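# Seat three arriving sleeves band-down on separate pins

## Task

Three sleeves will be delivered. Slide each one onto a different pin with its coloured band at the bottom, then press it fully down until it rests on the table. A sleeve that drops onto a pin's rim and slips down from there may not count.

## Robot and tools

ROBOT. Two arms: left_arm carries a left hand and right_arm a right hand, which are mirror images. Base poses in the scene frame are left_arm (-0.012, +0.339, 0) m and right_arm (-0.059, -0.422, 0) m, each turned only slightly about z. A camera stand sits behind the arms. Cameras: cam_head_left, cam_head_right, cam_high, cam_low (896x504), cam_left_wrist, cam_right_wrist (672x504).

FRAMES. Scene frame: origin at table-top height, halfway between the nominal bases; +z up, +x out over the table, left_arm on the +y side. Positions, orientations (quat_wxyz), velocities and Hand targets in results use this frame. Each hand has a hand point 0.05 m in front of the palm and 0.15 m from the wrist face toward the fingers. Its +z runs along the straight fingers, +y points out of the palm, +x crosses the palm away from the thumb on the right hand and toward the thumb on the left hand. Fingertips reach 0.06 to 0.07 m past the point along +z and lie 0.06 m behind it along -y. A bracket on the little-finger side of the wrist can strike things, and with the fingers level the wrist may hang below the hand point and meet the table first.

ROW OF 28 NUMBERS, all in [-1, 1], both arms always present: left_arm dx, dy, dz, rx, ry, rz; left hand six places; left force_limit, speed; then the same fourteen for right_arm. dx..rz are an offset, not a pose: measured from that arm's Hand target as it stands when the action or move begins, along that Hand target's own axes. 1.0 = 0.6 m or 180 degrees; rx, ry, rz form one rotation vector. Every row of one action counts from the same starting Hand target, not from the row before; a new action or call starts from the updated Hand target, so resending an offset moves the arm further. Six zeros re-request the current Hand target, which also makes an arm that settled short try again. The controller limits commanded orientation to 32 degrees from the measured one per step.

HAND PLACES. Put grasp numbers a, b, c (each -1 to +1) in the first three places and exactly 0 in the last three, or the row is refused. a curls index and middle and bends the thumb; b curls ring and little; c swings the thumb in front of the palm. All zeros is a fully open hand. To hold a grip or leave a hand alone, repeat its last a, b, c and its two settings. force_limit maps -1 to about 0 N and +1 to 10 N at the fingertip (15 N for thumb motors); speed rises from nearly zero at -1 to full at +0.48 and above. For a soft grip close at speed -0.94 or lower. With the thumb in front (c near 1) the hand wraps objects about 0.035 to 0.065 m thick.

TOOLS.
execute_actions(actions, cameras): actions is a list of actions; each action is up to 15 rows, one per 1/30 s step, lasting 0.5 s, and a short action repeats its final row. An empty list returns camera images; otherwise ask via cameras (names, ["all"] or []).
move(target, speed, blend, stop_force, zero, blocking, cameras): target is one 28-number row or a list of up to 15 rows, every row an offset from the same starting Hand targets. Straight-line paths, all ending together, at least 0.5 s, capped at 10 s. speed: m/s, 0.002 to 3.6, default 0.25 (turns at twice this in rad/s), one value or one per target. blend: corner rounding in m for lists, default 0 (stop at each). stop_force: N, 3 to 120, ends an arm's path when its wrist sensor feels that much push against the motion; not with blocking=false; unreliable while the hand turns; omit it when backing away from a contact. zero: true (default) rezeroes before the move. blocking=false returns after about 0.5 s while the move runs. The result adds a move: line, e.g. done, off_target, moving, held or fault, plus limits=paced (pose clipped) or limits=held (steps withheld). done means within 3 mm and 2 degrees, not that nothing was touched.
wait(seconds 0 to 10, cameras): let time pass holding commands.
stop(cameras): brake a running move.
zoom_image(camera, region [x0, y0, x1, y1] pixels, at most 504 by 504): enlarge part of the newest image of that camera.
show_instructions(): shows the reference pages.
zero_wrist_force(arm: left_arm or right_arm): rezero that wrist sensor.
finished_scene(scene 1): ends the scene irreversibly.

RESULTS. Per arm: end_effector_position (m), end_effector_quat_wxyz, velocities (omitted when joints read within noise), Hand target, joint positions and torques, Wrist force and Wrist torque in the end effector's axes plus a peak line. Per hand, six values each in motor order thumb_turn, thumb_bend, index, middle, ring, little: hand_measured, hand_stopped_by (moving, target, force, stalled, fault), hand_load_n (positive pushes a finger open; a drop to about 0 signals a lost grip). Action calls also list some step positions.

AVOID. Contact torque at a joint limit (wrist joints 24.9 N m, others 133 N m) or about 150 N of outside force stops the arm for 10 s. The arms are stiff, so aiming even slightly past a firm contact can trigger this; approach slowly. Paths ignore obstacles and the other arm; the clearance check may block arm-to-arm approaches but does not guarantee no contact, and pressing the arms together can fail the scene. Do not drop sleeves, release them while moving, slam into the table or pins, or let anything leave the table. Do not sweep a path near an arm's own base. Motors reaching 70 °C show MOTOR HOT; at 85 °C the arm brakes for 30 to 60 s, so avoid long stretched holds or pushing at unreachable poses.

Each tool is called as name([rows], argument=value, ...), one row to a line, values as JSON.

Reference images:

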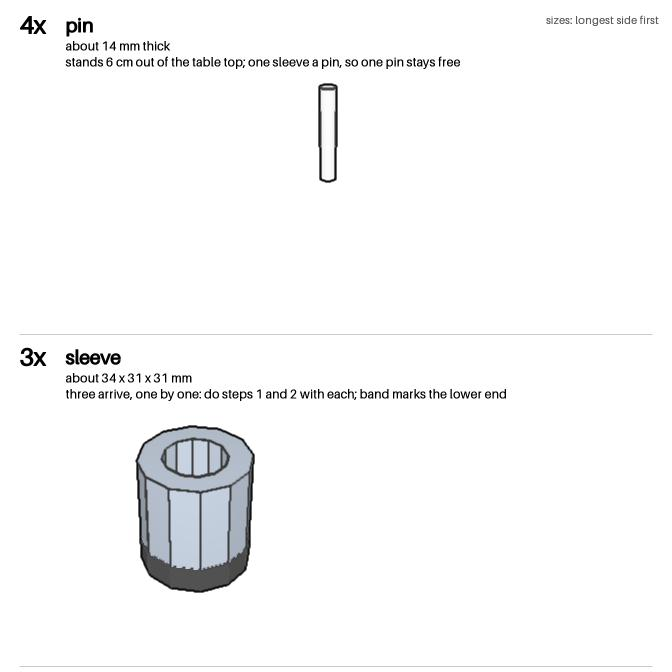

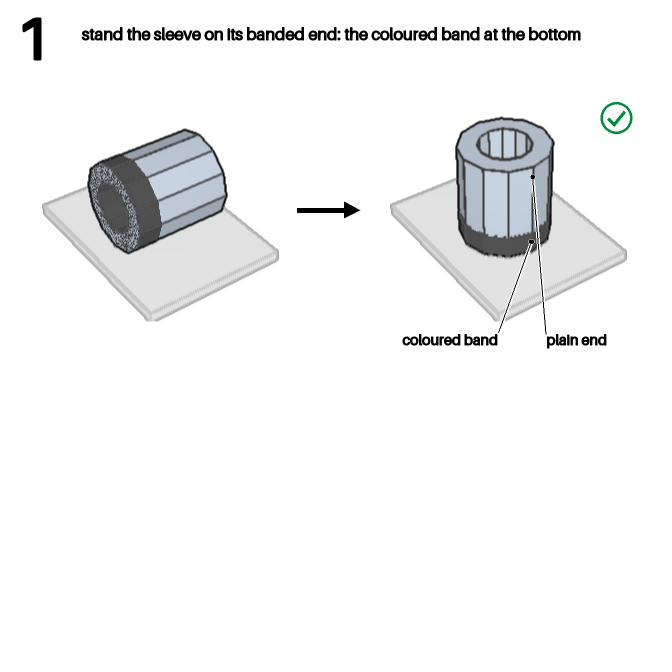

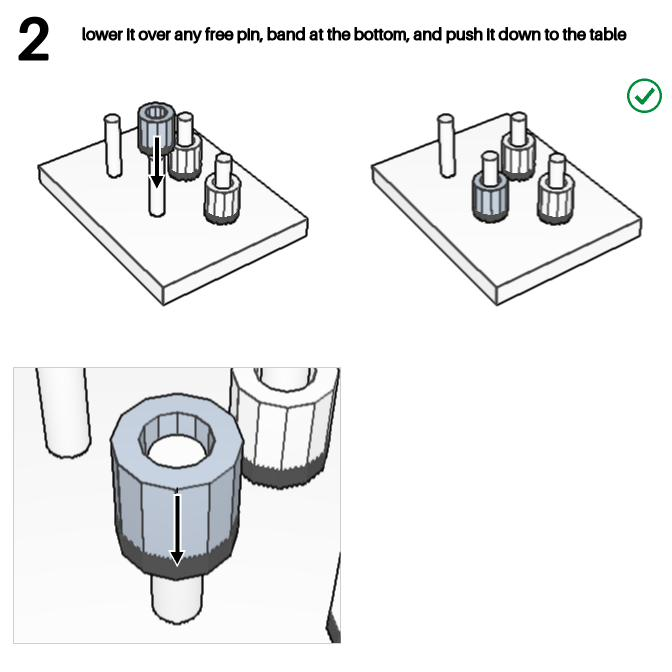

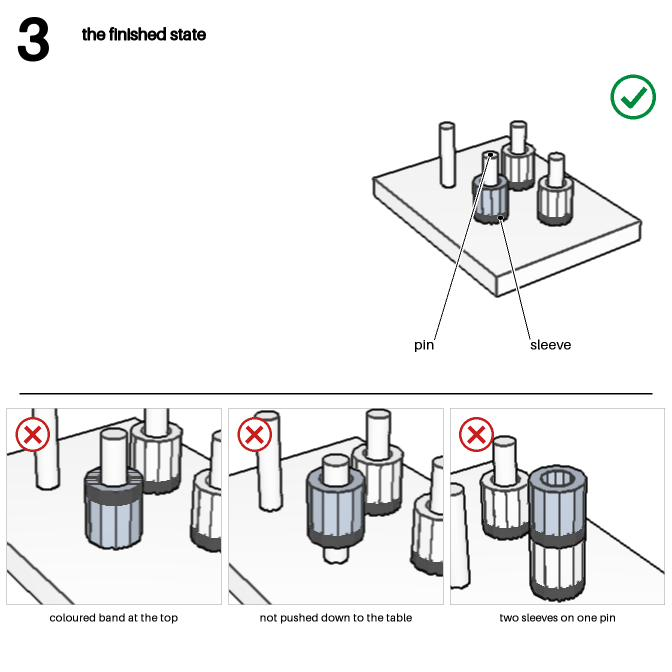

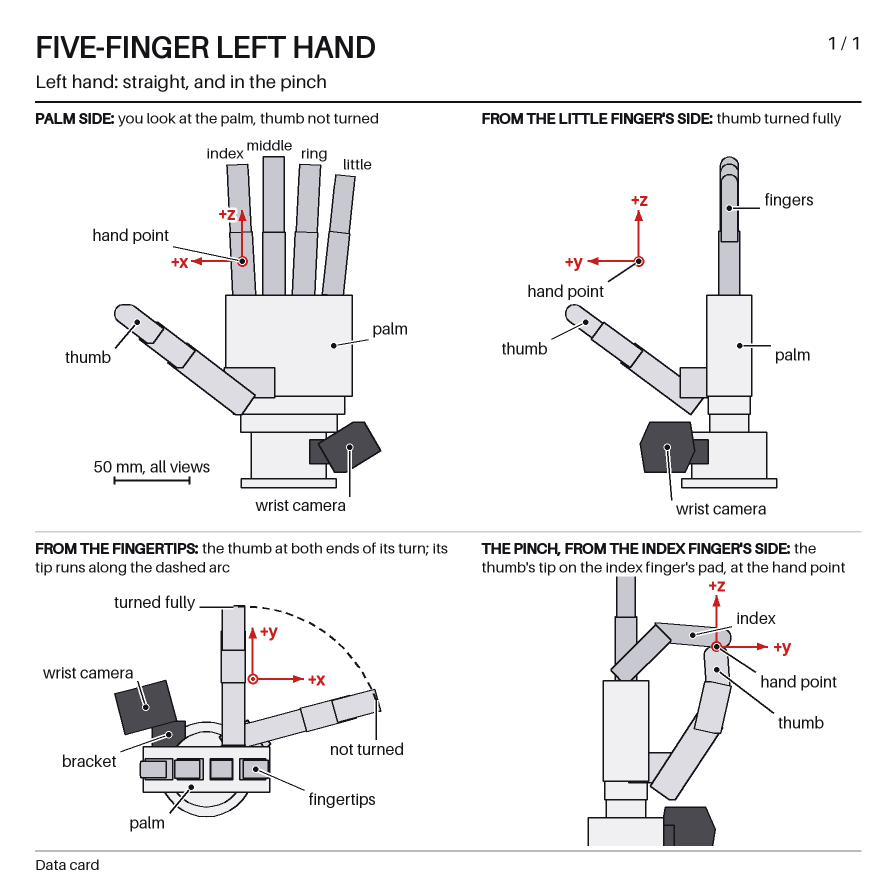

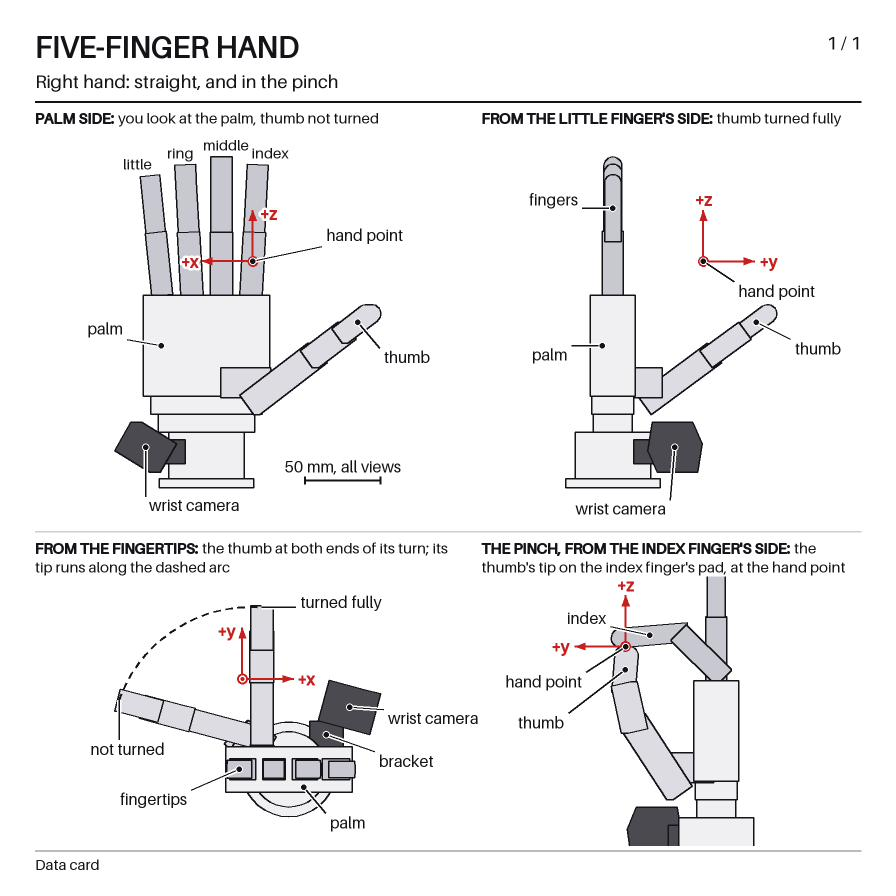

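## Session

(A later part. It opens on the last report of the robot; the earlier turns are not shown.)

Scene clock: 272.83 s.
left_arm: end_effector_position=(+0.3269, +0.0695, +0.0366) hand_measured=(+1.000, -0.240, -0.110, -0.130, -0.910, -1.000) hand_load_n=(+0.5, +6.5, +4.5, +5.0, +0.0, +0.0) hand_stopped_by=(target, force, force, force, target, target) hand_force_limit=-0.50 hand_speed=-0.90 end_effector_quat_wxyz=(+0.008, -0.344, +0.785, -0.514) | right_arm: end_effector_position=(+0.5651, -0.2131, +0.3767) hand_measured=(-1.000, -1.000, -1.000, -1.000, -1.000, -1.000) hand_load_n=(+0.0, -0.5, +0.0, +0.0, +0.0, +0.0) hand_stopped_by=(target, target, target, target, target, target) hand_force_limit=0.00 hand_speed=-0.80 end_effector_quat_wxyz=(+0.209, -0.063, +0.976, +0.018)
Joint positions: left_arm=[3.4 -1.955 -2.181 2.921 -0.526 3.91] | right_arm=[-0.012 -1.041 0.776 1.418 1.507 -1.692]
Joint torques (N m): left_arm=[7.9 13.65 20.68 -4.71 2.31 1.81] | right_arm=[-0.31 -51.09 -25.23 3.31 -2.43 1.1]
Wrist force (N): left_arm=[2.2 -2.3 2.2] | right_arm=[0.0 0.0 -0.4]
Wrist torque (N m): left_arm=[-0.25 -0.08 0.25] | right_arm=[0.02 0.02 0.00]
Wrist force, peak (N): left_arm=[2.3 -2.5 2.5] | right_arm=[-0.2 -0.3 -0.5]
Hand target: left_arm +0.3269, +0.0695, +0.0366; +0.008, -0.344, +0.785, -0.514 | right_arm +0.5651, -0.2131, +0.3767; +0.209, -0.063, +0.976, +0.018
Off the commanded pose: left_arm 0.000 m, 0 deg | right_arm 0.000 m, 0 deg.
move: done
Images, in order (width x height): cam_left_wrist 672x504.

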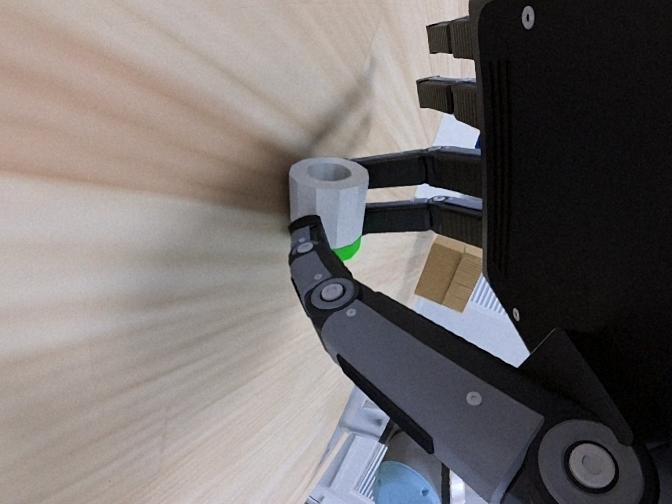

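move([
  [0.0969, -0.2307, -0.1332, 0, 0, 0, 0.6, 0, 1, 0, 0, 0, -0.5, -0.9, 0, 0, 0, 0, 0, 0, 0, 0, 0, 0, 0, 0, 0, -0.8],
  [-0.2532, -0.2155, -0.2842, 0.1358, 0.0213, 0.5454, 0.6, 0, 1, 0, 0, 0, -0.5, -0.9, 0, 0, 0, 0, 0, 0, 0, 0, 0, 0, 0, 0, 0, -0.8],
], speed=0.2, blend=[0.03, 0], cameras=["all"])

zoom_image(camera="cam_left_wrist", region=[100, 80, 500, 380])

zoom_image(camera="cam_low", region=[360, 200, 540, 350])

zoom_image(camera="cam_head_right", region=[330, 200, 510, 350])

zoom_image(camera="cam_high", region=[440, 230, 600, 370])

Scene clock: 310.33 s.
left_arm: end_effector_position=(+0.4497, +0.2587, +0.1702) hand_measured=(+1.000, -0.240, -0.110, -0.130, -0.910, -1.000) hand_load_n=(+1.0, +6.0, +4.5, +5.0, +0.0, +0.0) hand_stopped_by=(target, force, force, force, target, target) hand_force_limit=-0.50 hand_speed=-0.90 end_effector_quat_wxyz=(+0.407, +0.283, +0.788, -0.364) | right_arm: end_effector_position=(+0.5651, -0.2131, +0.3767) hand_measured=(-1.000, -1.000, -1.000, -1.000, -1.000, -1.000) hand_load_n=(+0.0, +0.0, +0.0, +0.0, +0.0, +0.0) hand_stopped_by=(target, target, target, target, target, target) hand_force_limit=0.00 hand_speed=-0.80 end_effector_quat_wxyz=(+0.209, -0.063, +0.976, +0.018)
Joint positions: left_arm=[3.828 -1.879 -2.072 2.029 -0.444 6.283] | right_arm=[-0.012 -1.041 0.776 1.418 1.507 -1.692]
Joint torques (N m): left_arm=[6.8 38.58 4.82 0.4 1.44 -2.14] | right_arm=[-0.23 -51.76 -24.68 3.22 -2.42 1.18]
Wrist force (N): left_arm=[-0.4 -1.1 1.5] | right_arm=[0.0 -0.1 -0.3]
Wrist torque (N m): left_arm=[-0.23 -0.03 0.05] | right_arm=[0.01 0.02 0.00]
Wrist force, peak (N): left_arm=[2.5 -3.1 2.1] | right_arm=[-0.4 0.0 -0.6]
Hand target: left_arm +0.4490, +0.2595, +0.1701; +0.432, +0.387, +0.660, -0.477 | right_arm +0.5651, -0.2131, +0.3767; +0.209, -0.063, +0.976, +0.018
Off the commanded pose: left_arm 0.001 m, 23 deg | right_arm 0.000 m, 0 deg.
joint sent to its limit (left arm) — joint 6 (wrist 3), upper limit. The joint targets are off in orientation, not in position.
move: off_target (left_arm)

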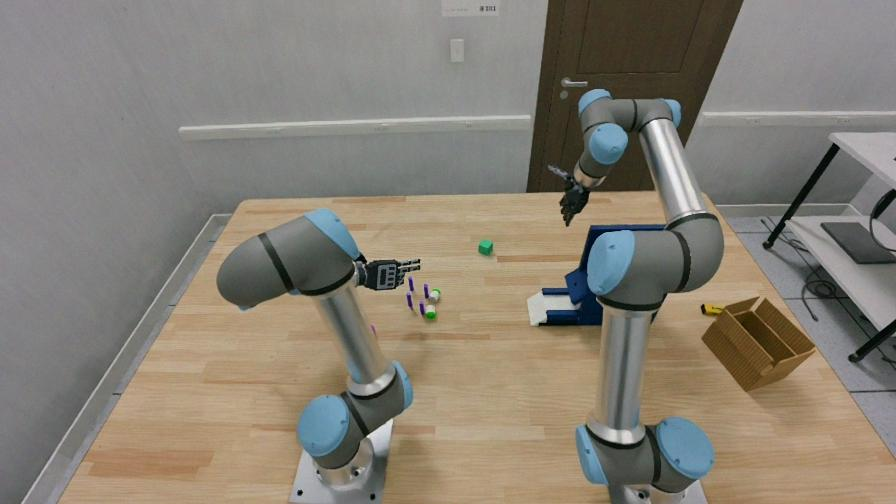

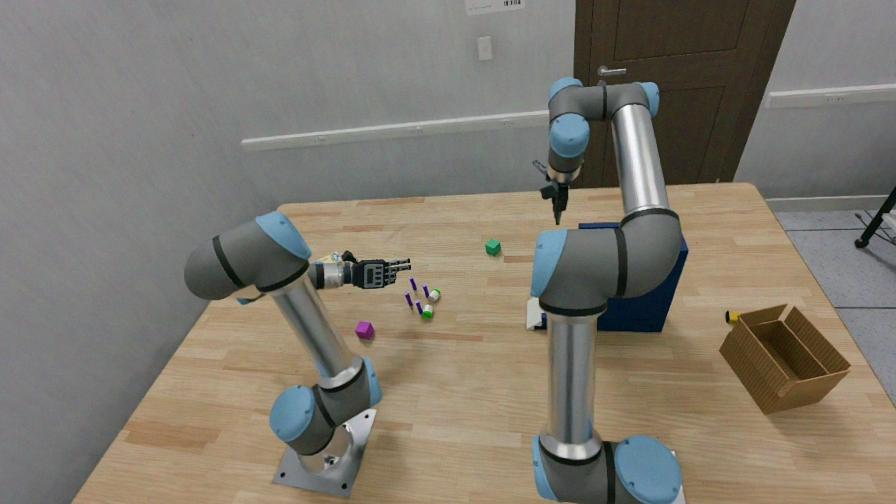

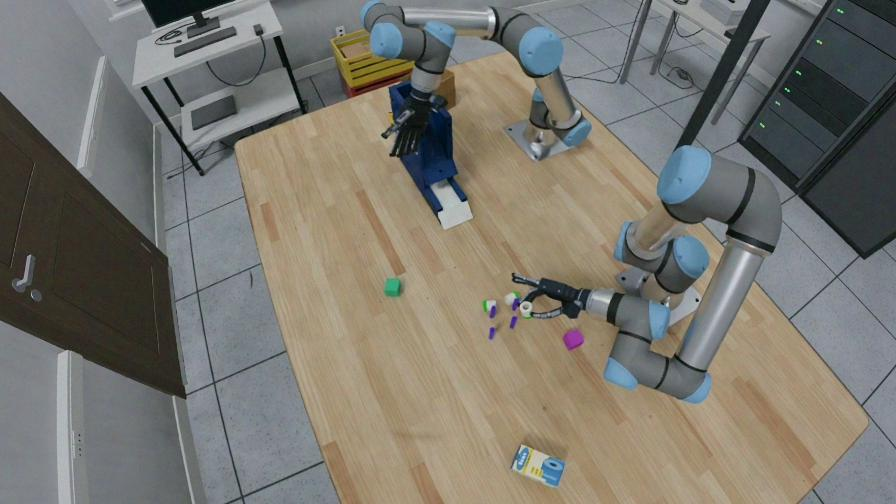

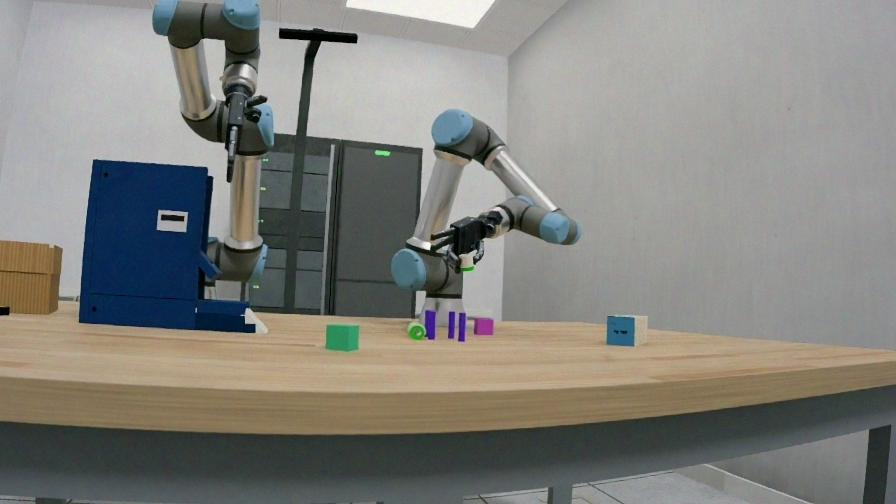

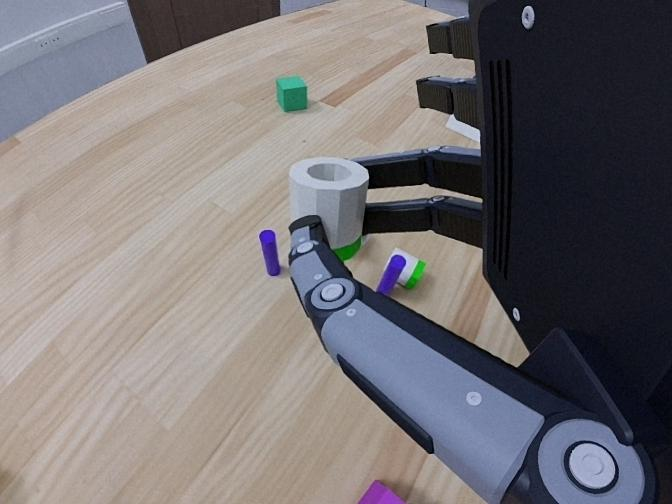

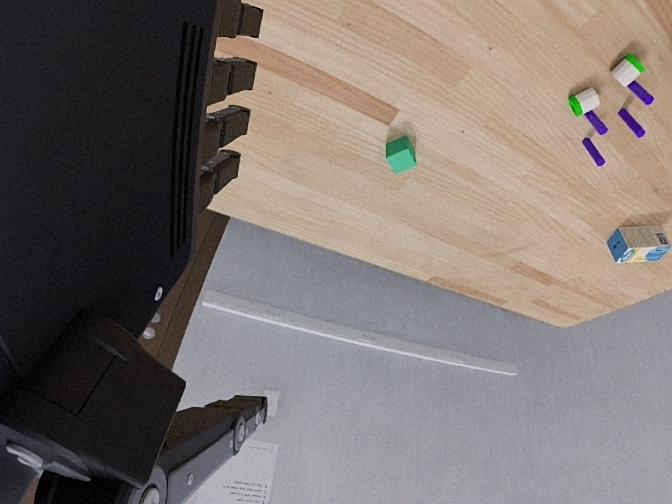

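Scaled by 1.260 from the camera's 672x504 image, which has a finer 960x720 frame.

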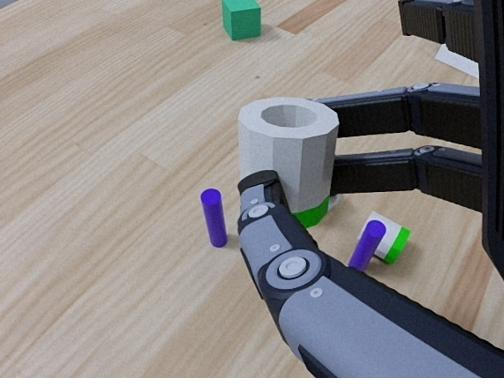

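Scaled by 2.800 from the camera's 896x504 image, which has a finer 1280x720 frame.

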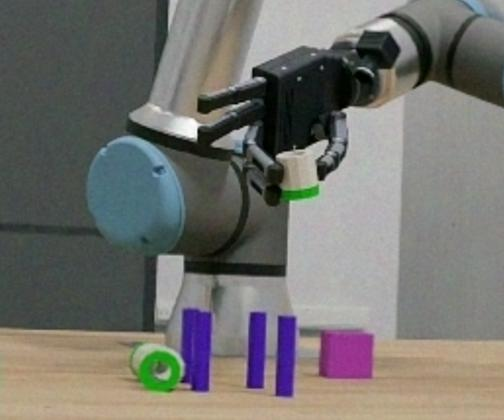

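Scaled by 2.800 from the camera's 896x504 image, which has a finer 1280x720 frame.

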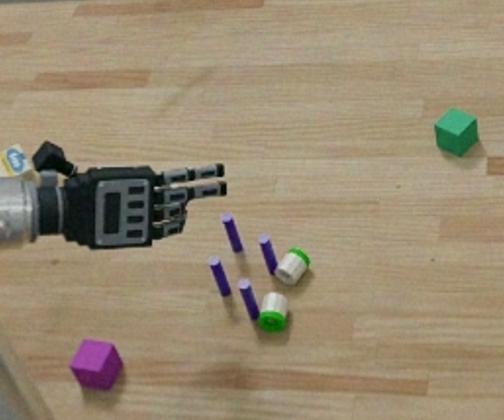

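Scaled by 3.150 from the camera's 896x504 image, which has a finer 1280x720 frame.

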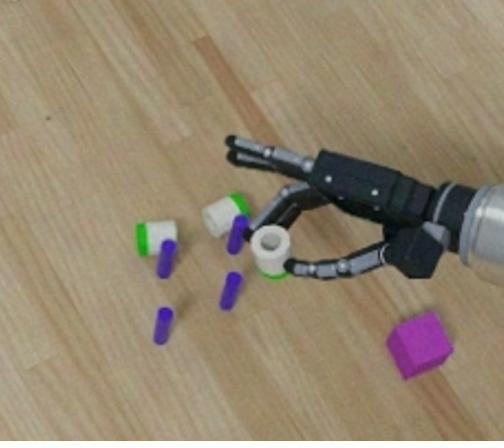

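move([
  [-0.1237, -0.0353, -0.0397, -0.1139, -0.1128, -0.0267, 0.6, 0, 1, 0, 0, 0, -0.5, -0.9, 0, 0, 0, 0, 0, 0, 0, 0, 0, 0, 0, 0, 0, -0.8],
  [-0.1237, -0.0353, -0.0397, -0.0622, -0.2271, 0.0035, 0.6, 0, 1, 0, 0, 0, -0.5, -0.9, 0, 0, 0, 0, 0, 0, 0, 0, 0, 0, 0, 0, 0, -0.8],
], speed=0.2, blend=[0.02, 0], cameras=["cam_left_wrist"])

Scene clock: 365.30 s.
left_arm: end_effector_position=(+0.4490, +0.2699, +0.2502) hand_measured=(+1.000, -0.240, -0.110, -0.130, -0.910, -1.000) hand_load_n=(+0.5, +6.5, +4.5, +5.0, +0.0, +0.0) hand_stopped_by=(target, force, force, force, target, target) hand_force_limit=-0.50 hand_speed=-0.90 end_effector_quat_wxyz=(+0.672, +0.157, +0.509, -0.514) | right_arm: end_effector_position=(+0.5651, -0.2131, +0.3767) hand_measured=(-1.000, -1.000, -1.000, -1.000, -1.000, -1.000) hand_load_n=(+0.0, +0.0, +0.0, +0.0, +0.0, +0.0) hand_stopped_by=(target, target, target, target, target, target) hand_force_limit=0.00 hand_speed=-0.80 end_effector_quat_wxyz=(+0.209, -0.063, +0.976, +0.018)
Joint positions: left_arm=[3.991 -1.941 -2.218 2.983 0.489 5.488] | right_arm=[-0.012 -1.041 0.776 1.418 1.507 -1.692]
Joint torques (N m): left_arm=[6.37 18.22 5.52 0.05 2.53 1.81] | right_arm=[-0.59 -51.29 -25.16 3.39 -2.48 1.31]
Wrist force (N): left_arm=[-0.6 -0.6 2.6] | right_arm=[0.2 0.0 -0.5]
Wrist torque (N m): left_arm=[-0.29 0.09 0.07] | right_arm=[0.03 0.00 0.01]
Wrist force, peak (N): left_arm=[-0.8 -1.1 2.7] | right_arm=[-0.3 0.1 -0.8]
Hand target: left_arm +0.4490, +0.2699, +0.2502; +0.673, +0.157, +0.509, -0.514 | right_arm +0.5651, -0.2131, +0.3767; +0.209, -0.063, +0.976, +0.018
Off the commanded pose: left_arm 0.000 m, 0 deg | right_arm 0.000 m, 0 deg.
move: done
Images, in order (width x height): cam_left_wrist 672x504.

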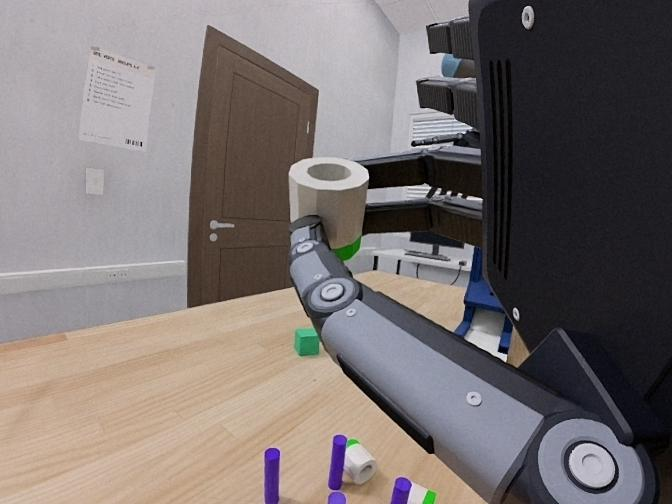

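move([
  [0, 0, 0, 0.0659, 0.0594, -0.0034, 0.6, 0, 1, 0, 0, 0, -0.5, -0.9, 0, 0, 0, 0, 0, 0, 0, 0, 0, 0, 0, 0, 0, -0.8],
  [0, 0, 0, 0.0854, 0.1466, -0.0061, 0.6, 0, 1, 0, 0, 0, -0.5, -0.9, 0, 0, 0, 0, 0, 0, 0, 0, 0, 0, 0, 0, 0, -0.8],
  [0.143, 0.063, -0.0227, 0.0622, 0.2271, -0.0035, 0.6, 0, 1, 0, 0, 0, -0.5, -0.9, 0, 0, 0, 0, 0, 0, 0, 0, 0, 0, 0, 0, 0, -0.8],
], speed=0.2, blend=[0.02, 0.02, 0], cameras=["all"])

zoom_image(camera="cam_left_wrist", region=[150, 100, 500, 400])

zoom_image(camera="cam_low", region=[390, 220, 540, 350])

zoom_image(camera="cam_head_right", region=[350, 210, 500, 340])

zoom_image(camera="cam_high", region=[450, 240, 590, 360])

Scene clock: 376.13 s.
left_arm: end_effector_position=(+0.4700, +0.2502, +0.1601) hand_measured=(+1.000, -0.240, -0.110, -0.130, -0.910, -1.000) hand_load_n=(+0.5, +6.0, +4.5, +5.0, +0.0, +0.0) hand_stopped_by=(target, force, force, force, target, target) hand_force_limit=-0.50 hand_speed=-0.90 end_effector_quat_wxyz=(+0.432, +0.387, +0.660, -0.477) | right_arm: end_effector_position=(+0.5651, -0.2131, +0.3767) hand_measured=(-1.000, -1.000, -1.000, -1.000, -1.000, -1.000) hand_load_n=(+0.0, +0.0, +0.0, +0.0, +0.0, +0.0) hand_stopped_by=(target, target, target, target, target, target) hand_force_limit=0.00 hand_speed=-0.80 end_effector_quat_wxyz=(+0.209, -0.063, +0.976, +0.018)
Joint positions: left_arm=[3.837 -1.67 -2.14 4.182 0.49 4.075] | right_arm=[-0.012 -1.041 0.776 1.418 1.507 -1.692]
Joint torques (N m): left_arm=[3 7.48 26.29 2.73 0.97 -2.24] | right_arm=[-0.44 -51.45 -24.82 3.32 -2.47 1.37]
Wrist force (N): left_arm=[-1.3 -0.6 1.5] | right_arm=[-0.1 -0.1 -0.4]
Wrist torque (N m): left_arm=[-0.19 0.08 -0.09] | right_arm=[0.02 0.03 -0.01]
Wrist force, peak (N): left_arm=[-0.8 -0.7 2.6] | right_arm=[-0.1 -0.4 -0.7]
Hand target: left_arm +0.4701, +0.2502, +0.1600; +0.432, +0.387, +0.660, -0.477 | right_arm +0.5651, -0.2131, +0.3767; +0.209, -0.063, +0.976, +0.018
Off the commanded pose: left_arm 0.000 m, 0 deg | right_arm 0.000 m, 0 deg.
move: done

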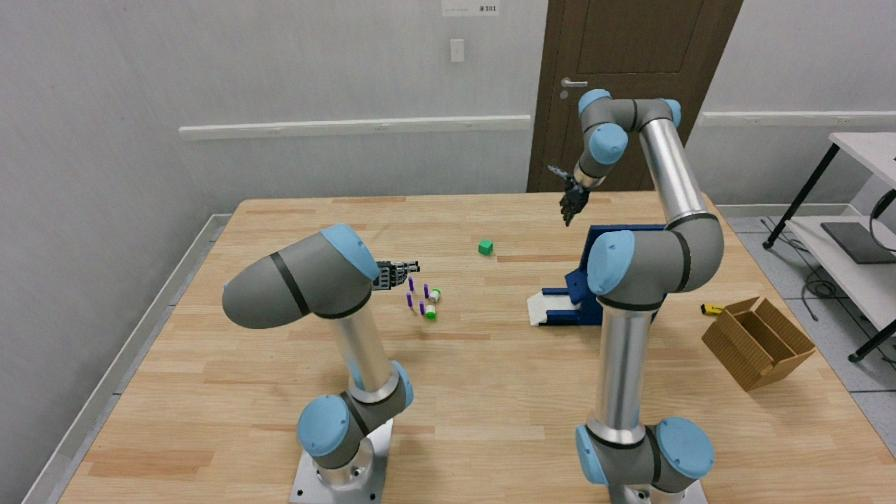

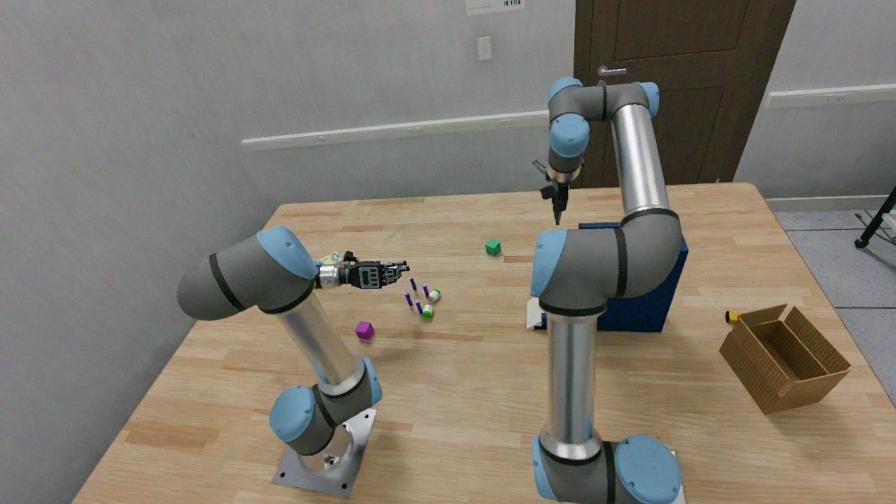

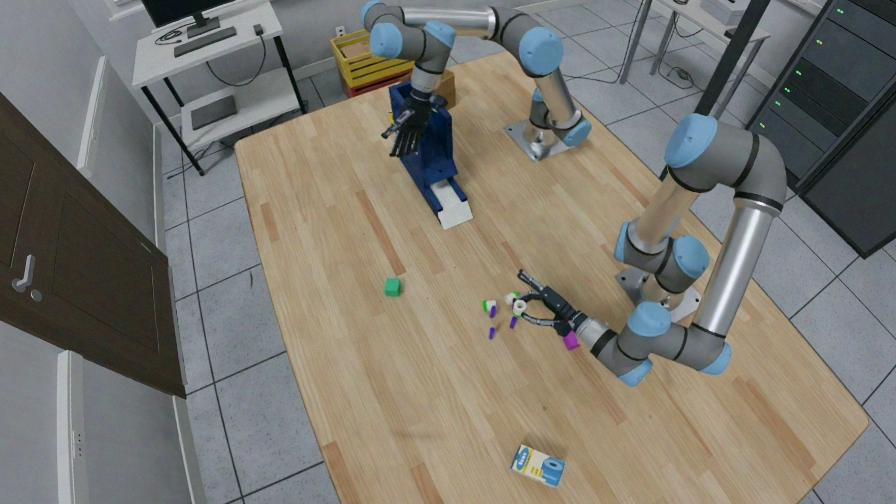

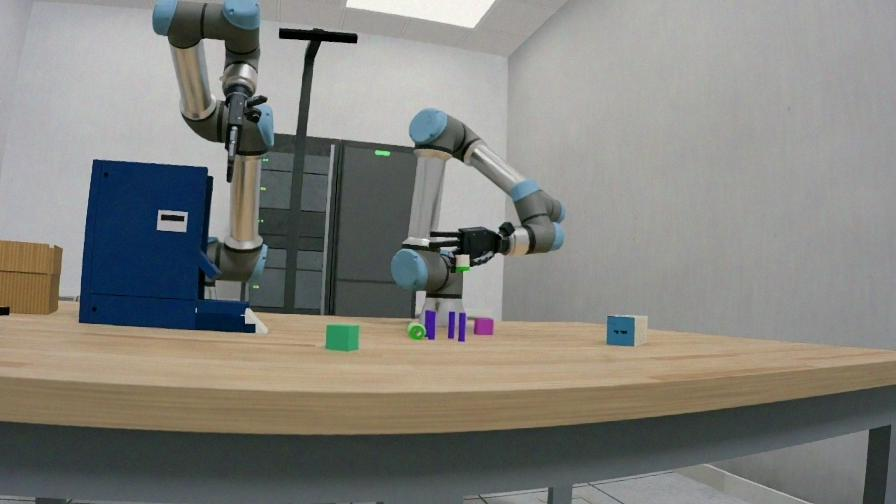

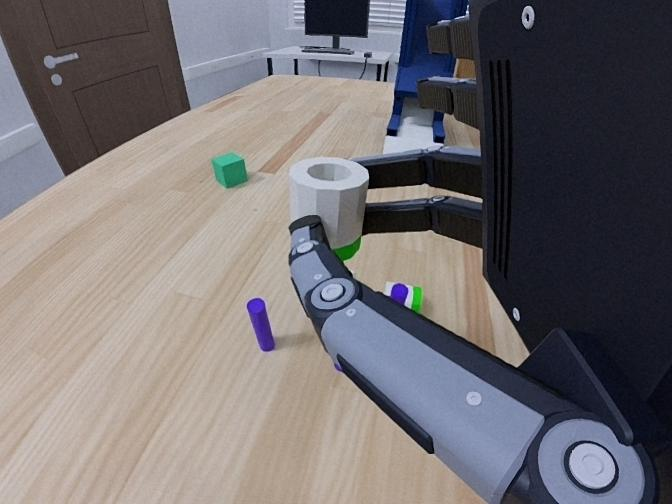

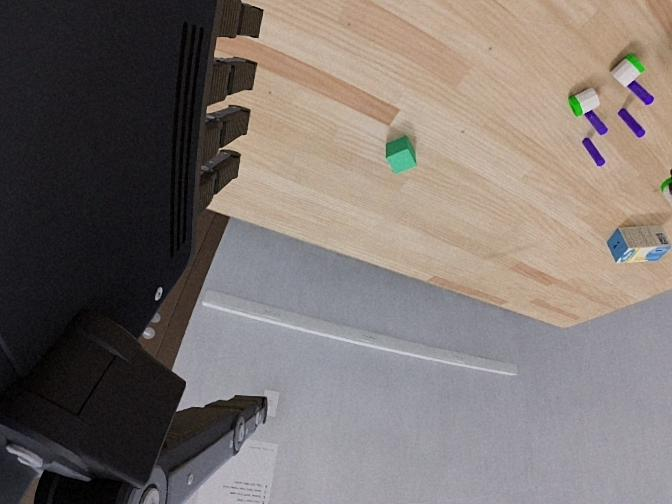

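Scaled by 1.440 from the camera's 672x504 image, which has a finer 960x720 frame.

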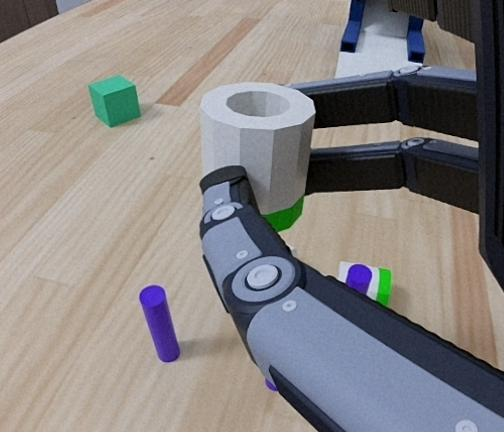

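Scaled by 3.360 from the camera's 896x504 image, which has a finer 1280x720 frame.

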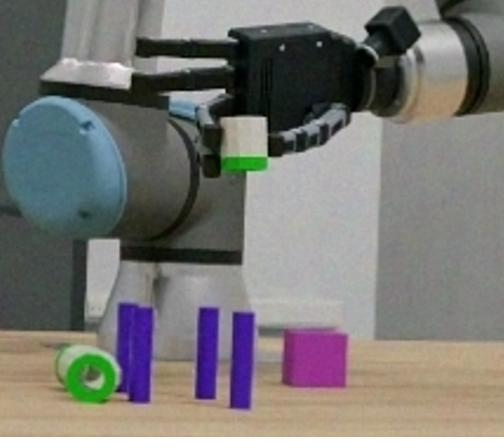

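Scaled by 3.360 from the camera's 896x504 image, which has a finer 1280x720 frame.

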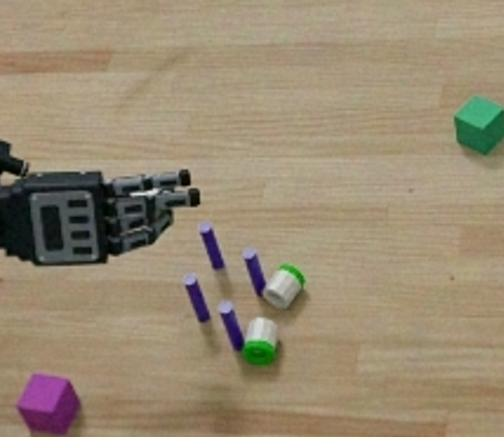

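Scaled by 3.600 from the camera's 896x504 image, which has a finer 1280x720 frame.

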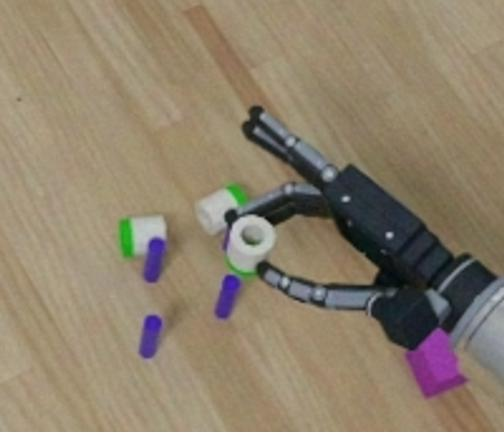

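move(target=[0.0783, 0.0267, 0.0597, 0, 0, 0, 0.6, 0, 1, 0, 0, 0, -0.5, -0.9, 0, 0, 0, 0, 0, 0, 0, 0, 0, 0, 0, 0, 0, -0.8], speed=0.15, cameras=["all"])

zoom_image(camera="cam_low", region=[400, 260, 500, 350])

zoom_image(camera="cam_high", region=[470, 270, 570, 360])

zoom_image(camera="cam_head_right", region=[370, 250, 470, 340])

zoom_image(camera="cam_head_left", region=[370, 250, 470, 340])

zoom_image(camera="cam_left_wrist", region=[220, 120, 460, 380])

Scene clock: 390.33 s.
left_arm: end_effector_position=(+0.4766, +0.2242, +0.1050) hand_measured=(+1.000, -0.240, -0.110, -0.130, -0.910, -1.000) hand_load_n=(+1.0, +6.0, +4.5, +5.0, +0.0, +0.0) hand_stopped_by=(target, force, force, force, target, target) hand_force_limit=-0.50 hand_speed=-0.90 end_effector_quat_wxyz=(+0.432, +0.387, +0.660, -0.477) | right_arm: end_effector_position=(+0.5651, -0.2131, +0.3767) hand_measured=(-1.000, -1.000, -1.000, -1.000, -1.000, -1.000) hand_load_n=(+0.0, +0.0, +0.0, +0.0, +0.0, +0.0) hand_stopped_by=(target, target, target, target, target, target) hand_force_limit=0.00 hand_speed=-0.80 end_effector_quat_wxyz=(+0.209, -0.063, +0.976, +0.018)
Joint positions: left_arm=[3.773 -1.769 -2.218 4.411 0.431 4.018] | right_arm=[-0.012 -1.041 0.776 1.418 1.507 -1.692]
Joint torques (N m): left_arm=[4.11 24.26 25.93 0.96 0.26 1.75] | right_arm=[-0.04 -51.4 -24.98 3.29 -2.48 1.49]
Wrist force (N): left_arm=[-1.1 -0.7 1.5] | right_arm=[-0.2 -0.1 -0.6]
Wrist torque (N m): left_arm=[-0.22 0.04 -0.06] | right_arm=[0.03 0.05 -0.01]
Wrist force, peak (N): left_arm=[-2.2 -1.2 1.0] | right_arm=[-0.3 -0.1 -0.8]
Hand target: left_arm +0.4767, +0.2243, +0.1050; +0.432, +0.387, +0.660, -0.477 | right_arm +0.5651, -0.2131, +0.3767; +0.209, -0.063, +0.976, +0.018
Off the commanded pose: left_arm 0.000 m, 0 deg | right_arm 0.000 m, 0 deg.
move: done

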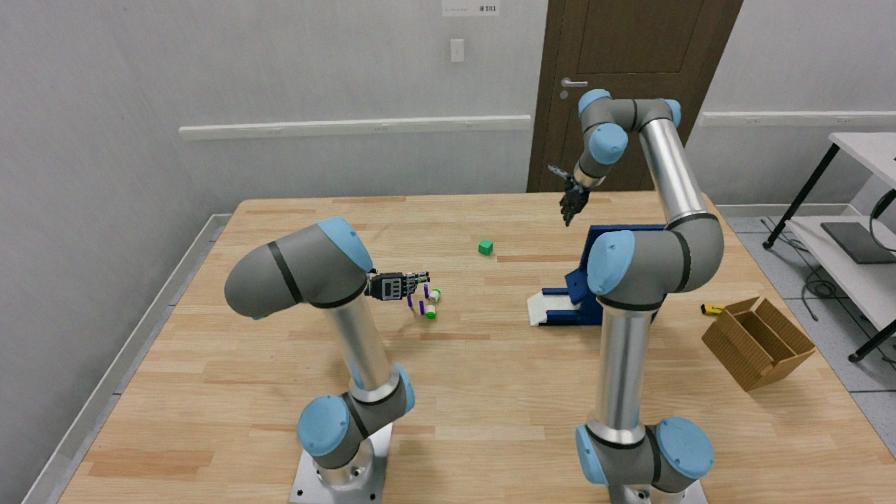

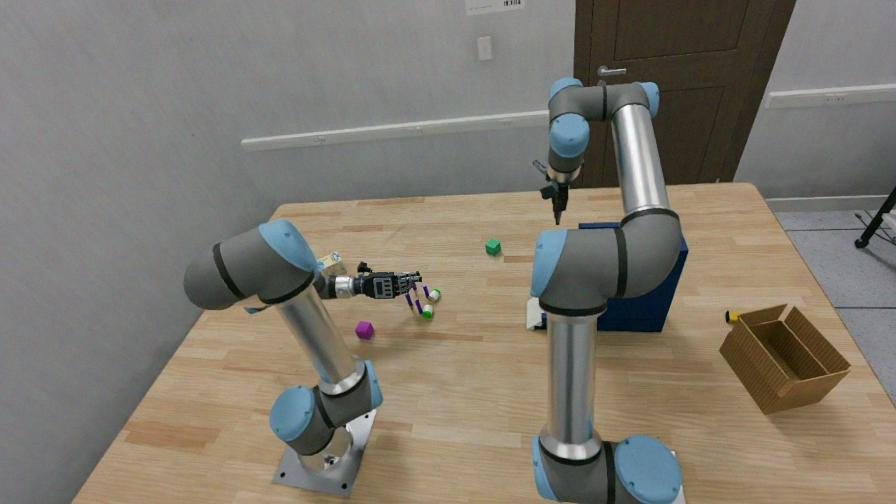

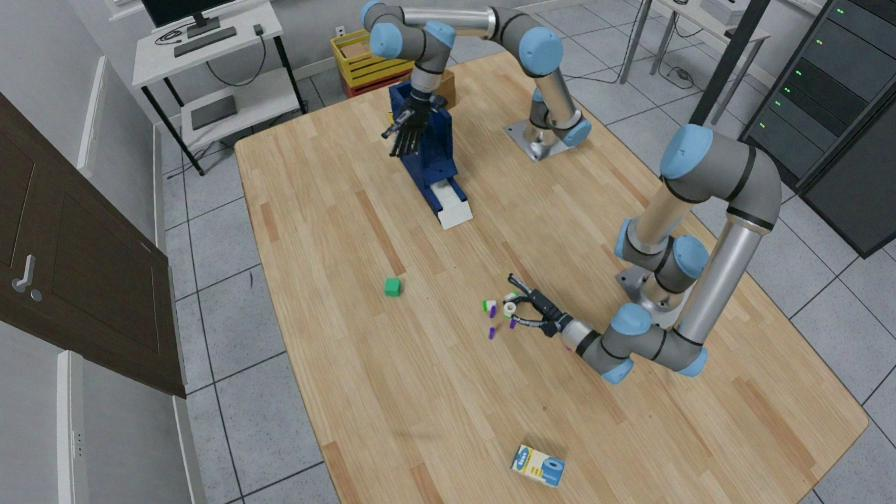

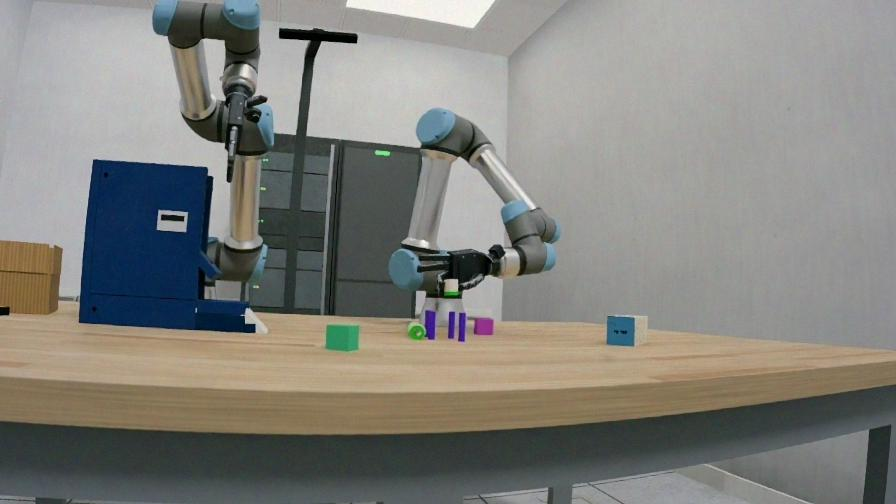

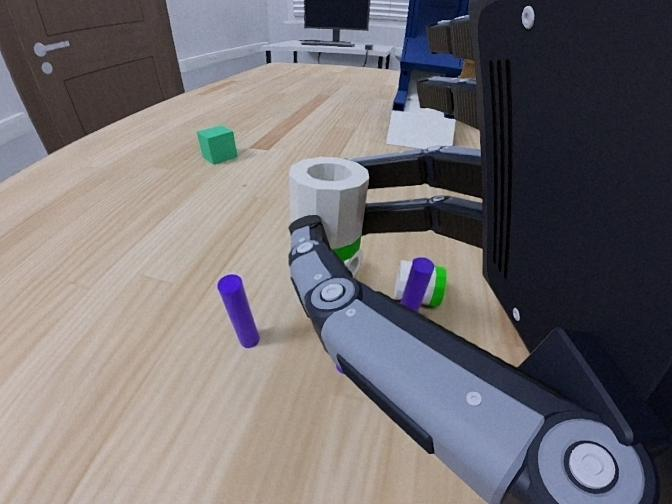

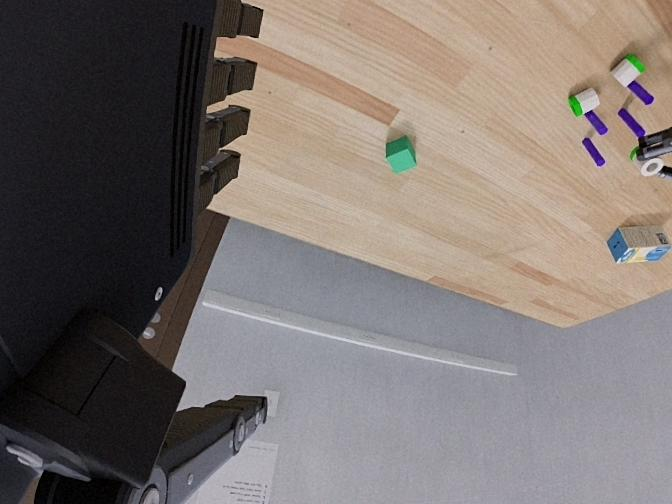

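Scaled by 5.040 from the camera's 896x504 image, which has a finer 1280x720 frame.

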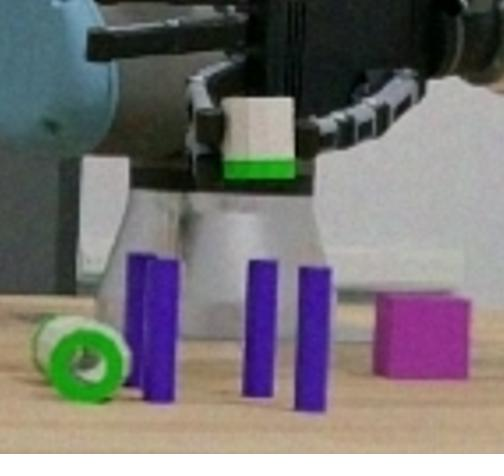

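Scaled by 5.040 from the camera's 896x504 image, which has a finer 1280x720 frame.

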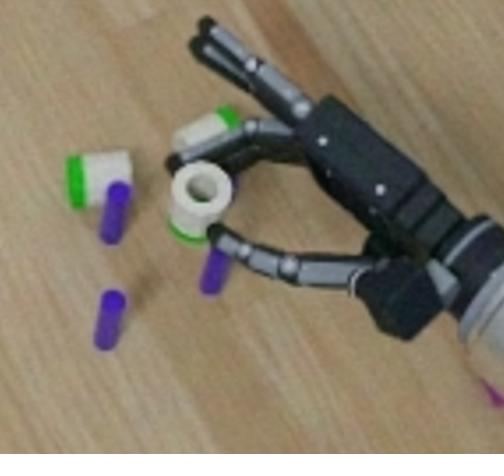

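Scaled by 5.040 from the camera's 896x504 image, which has a finer 1280x720 frame.

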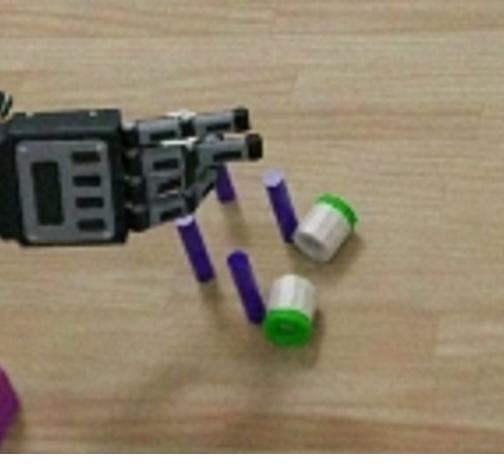

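Scaled by 5.040 from the camera's 896x504 image, which has a finer 1280x720 frame.

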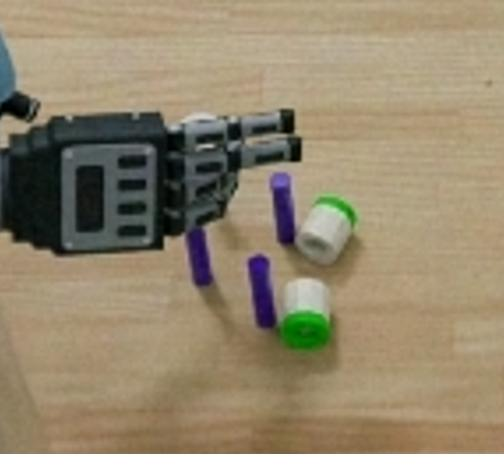

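Scaled by 1.938 from the camera's 672x504 image, which has a finer 960x720 frame.

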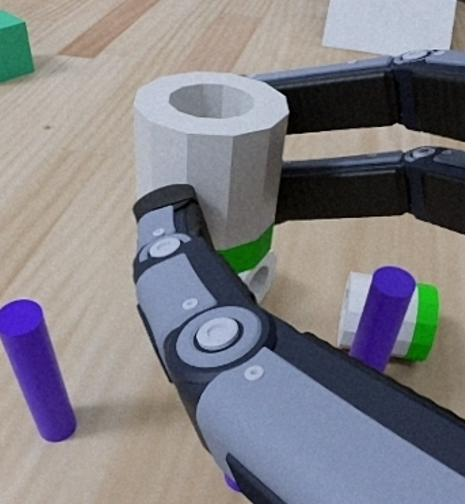

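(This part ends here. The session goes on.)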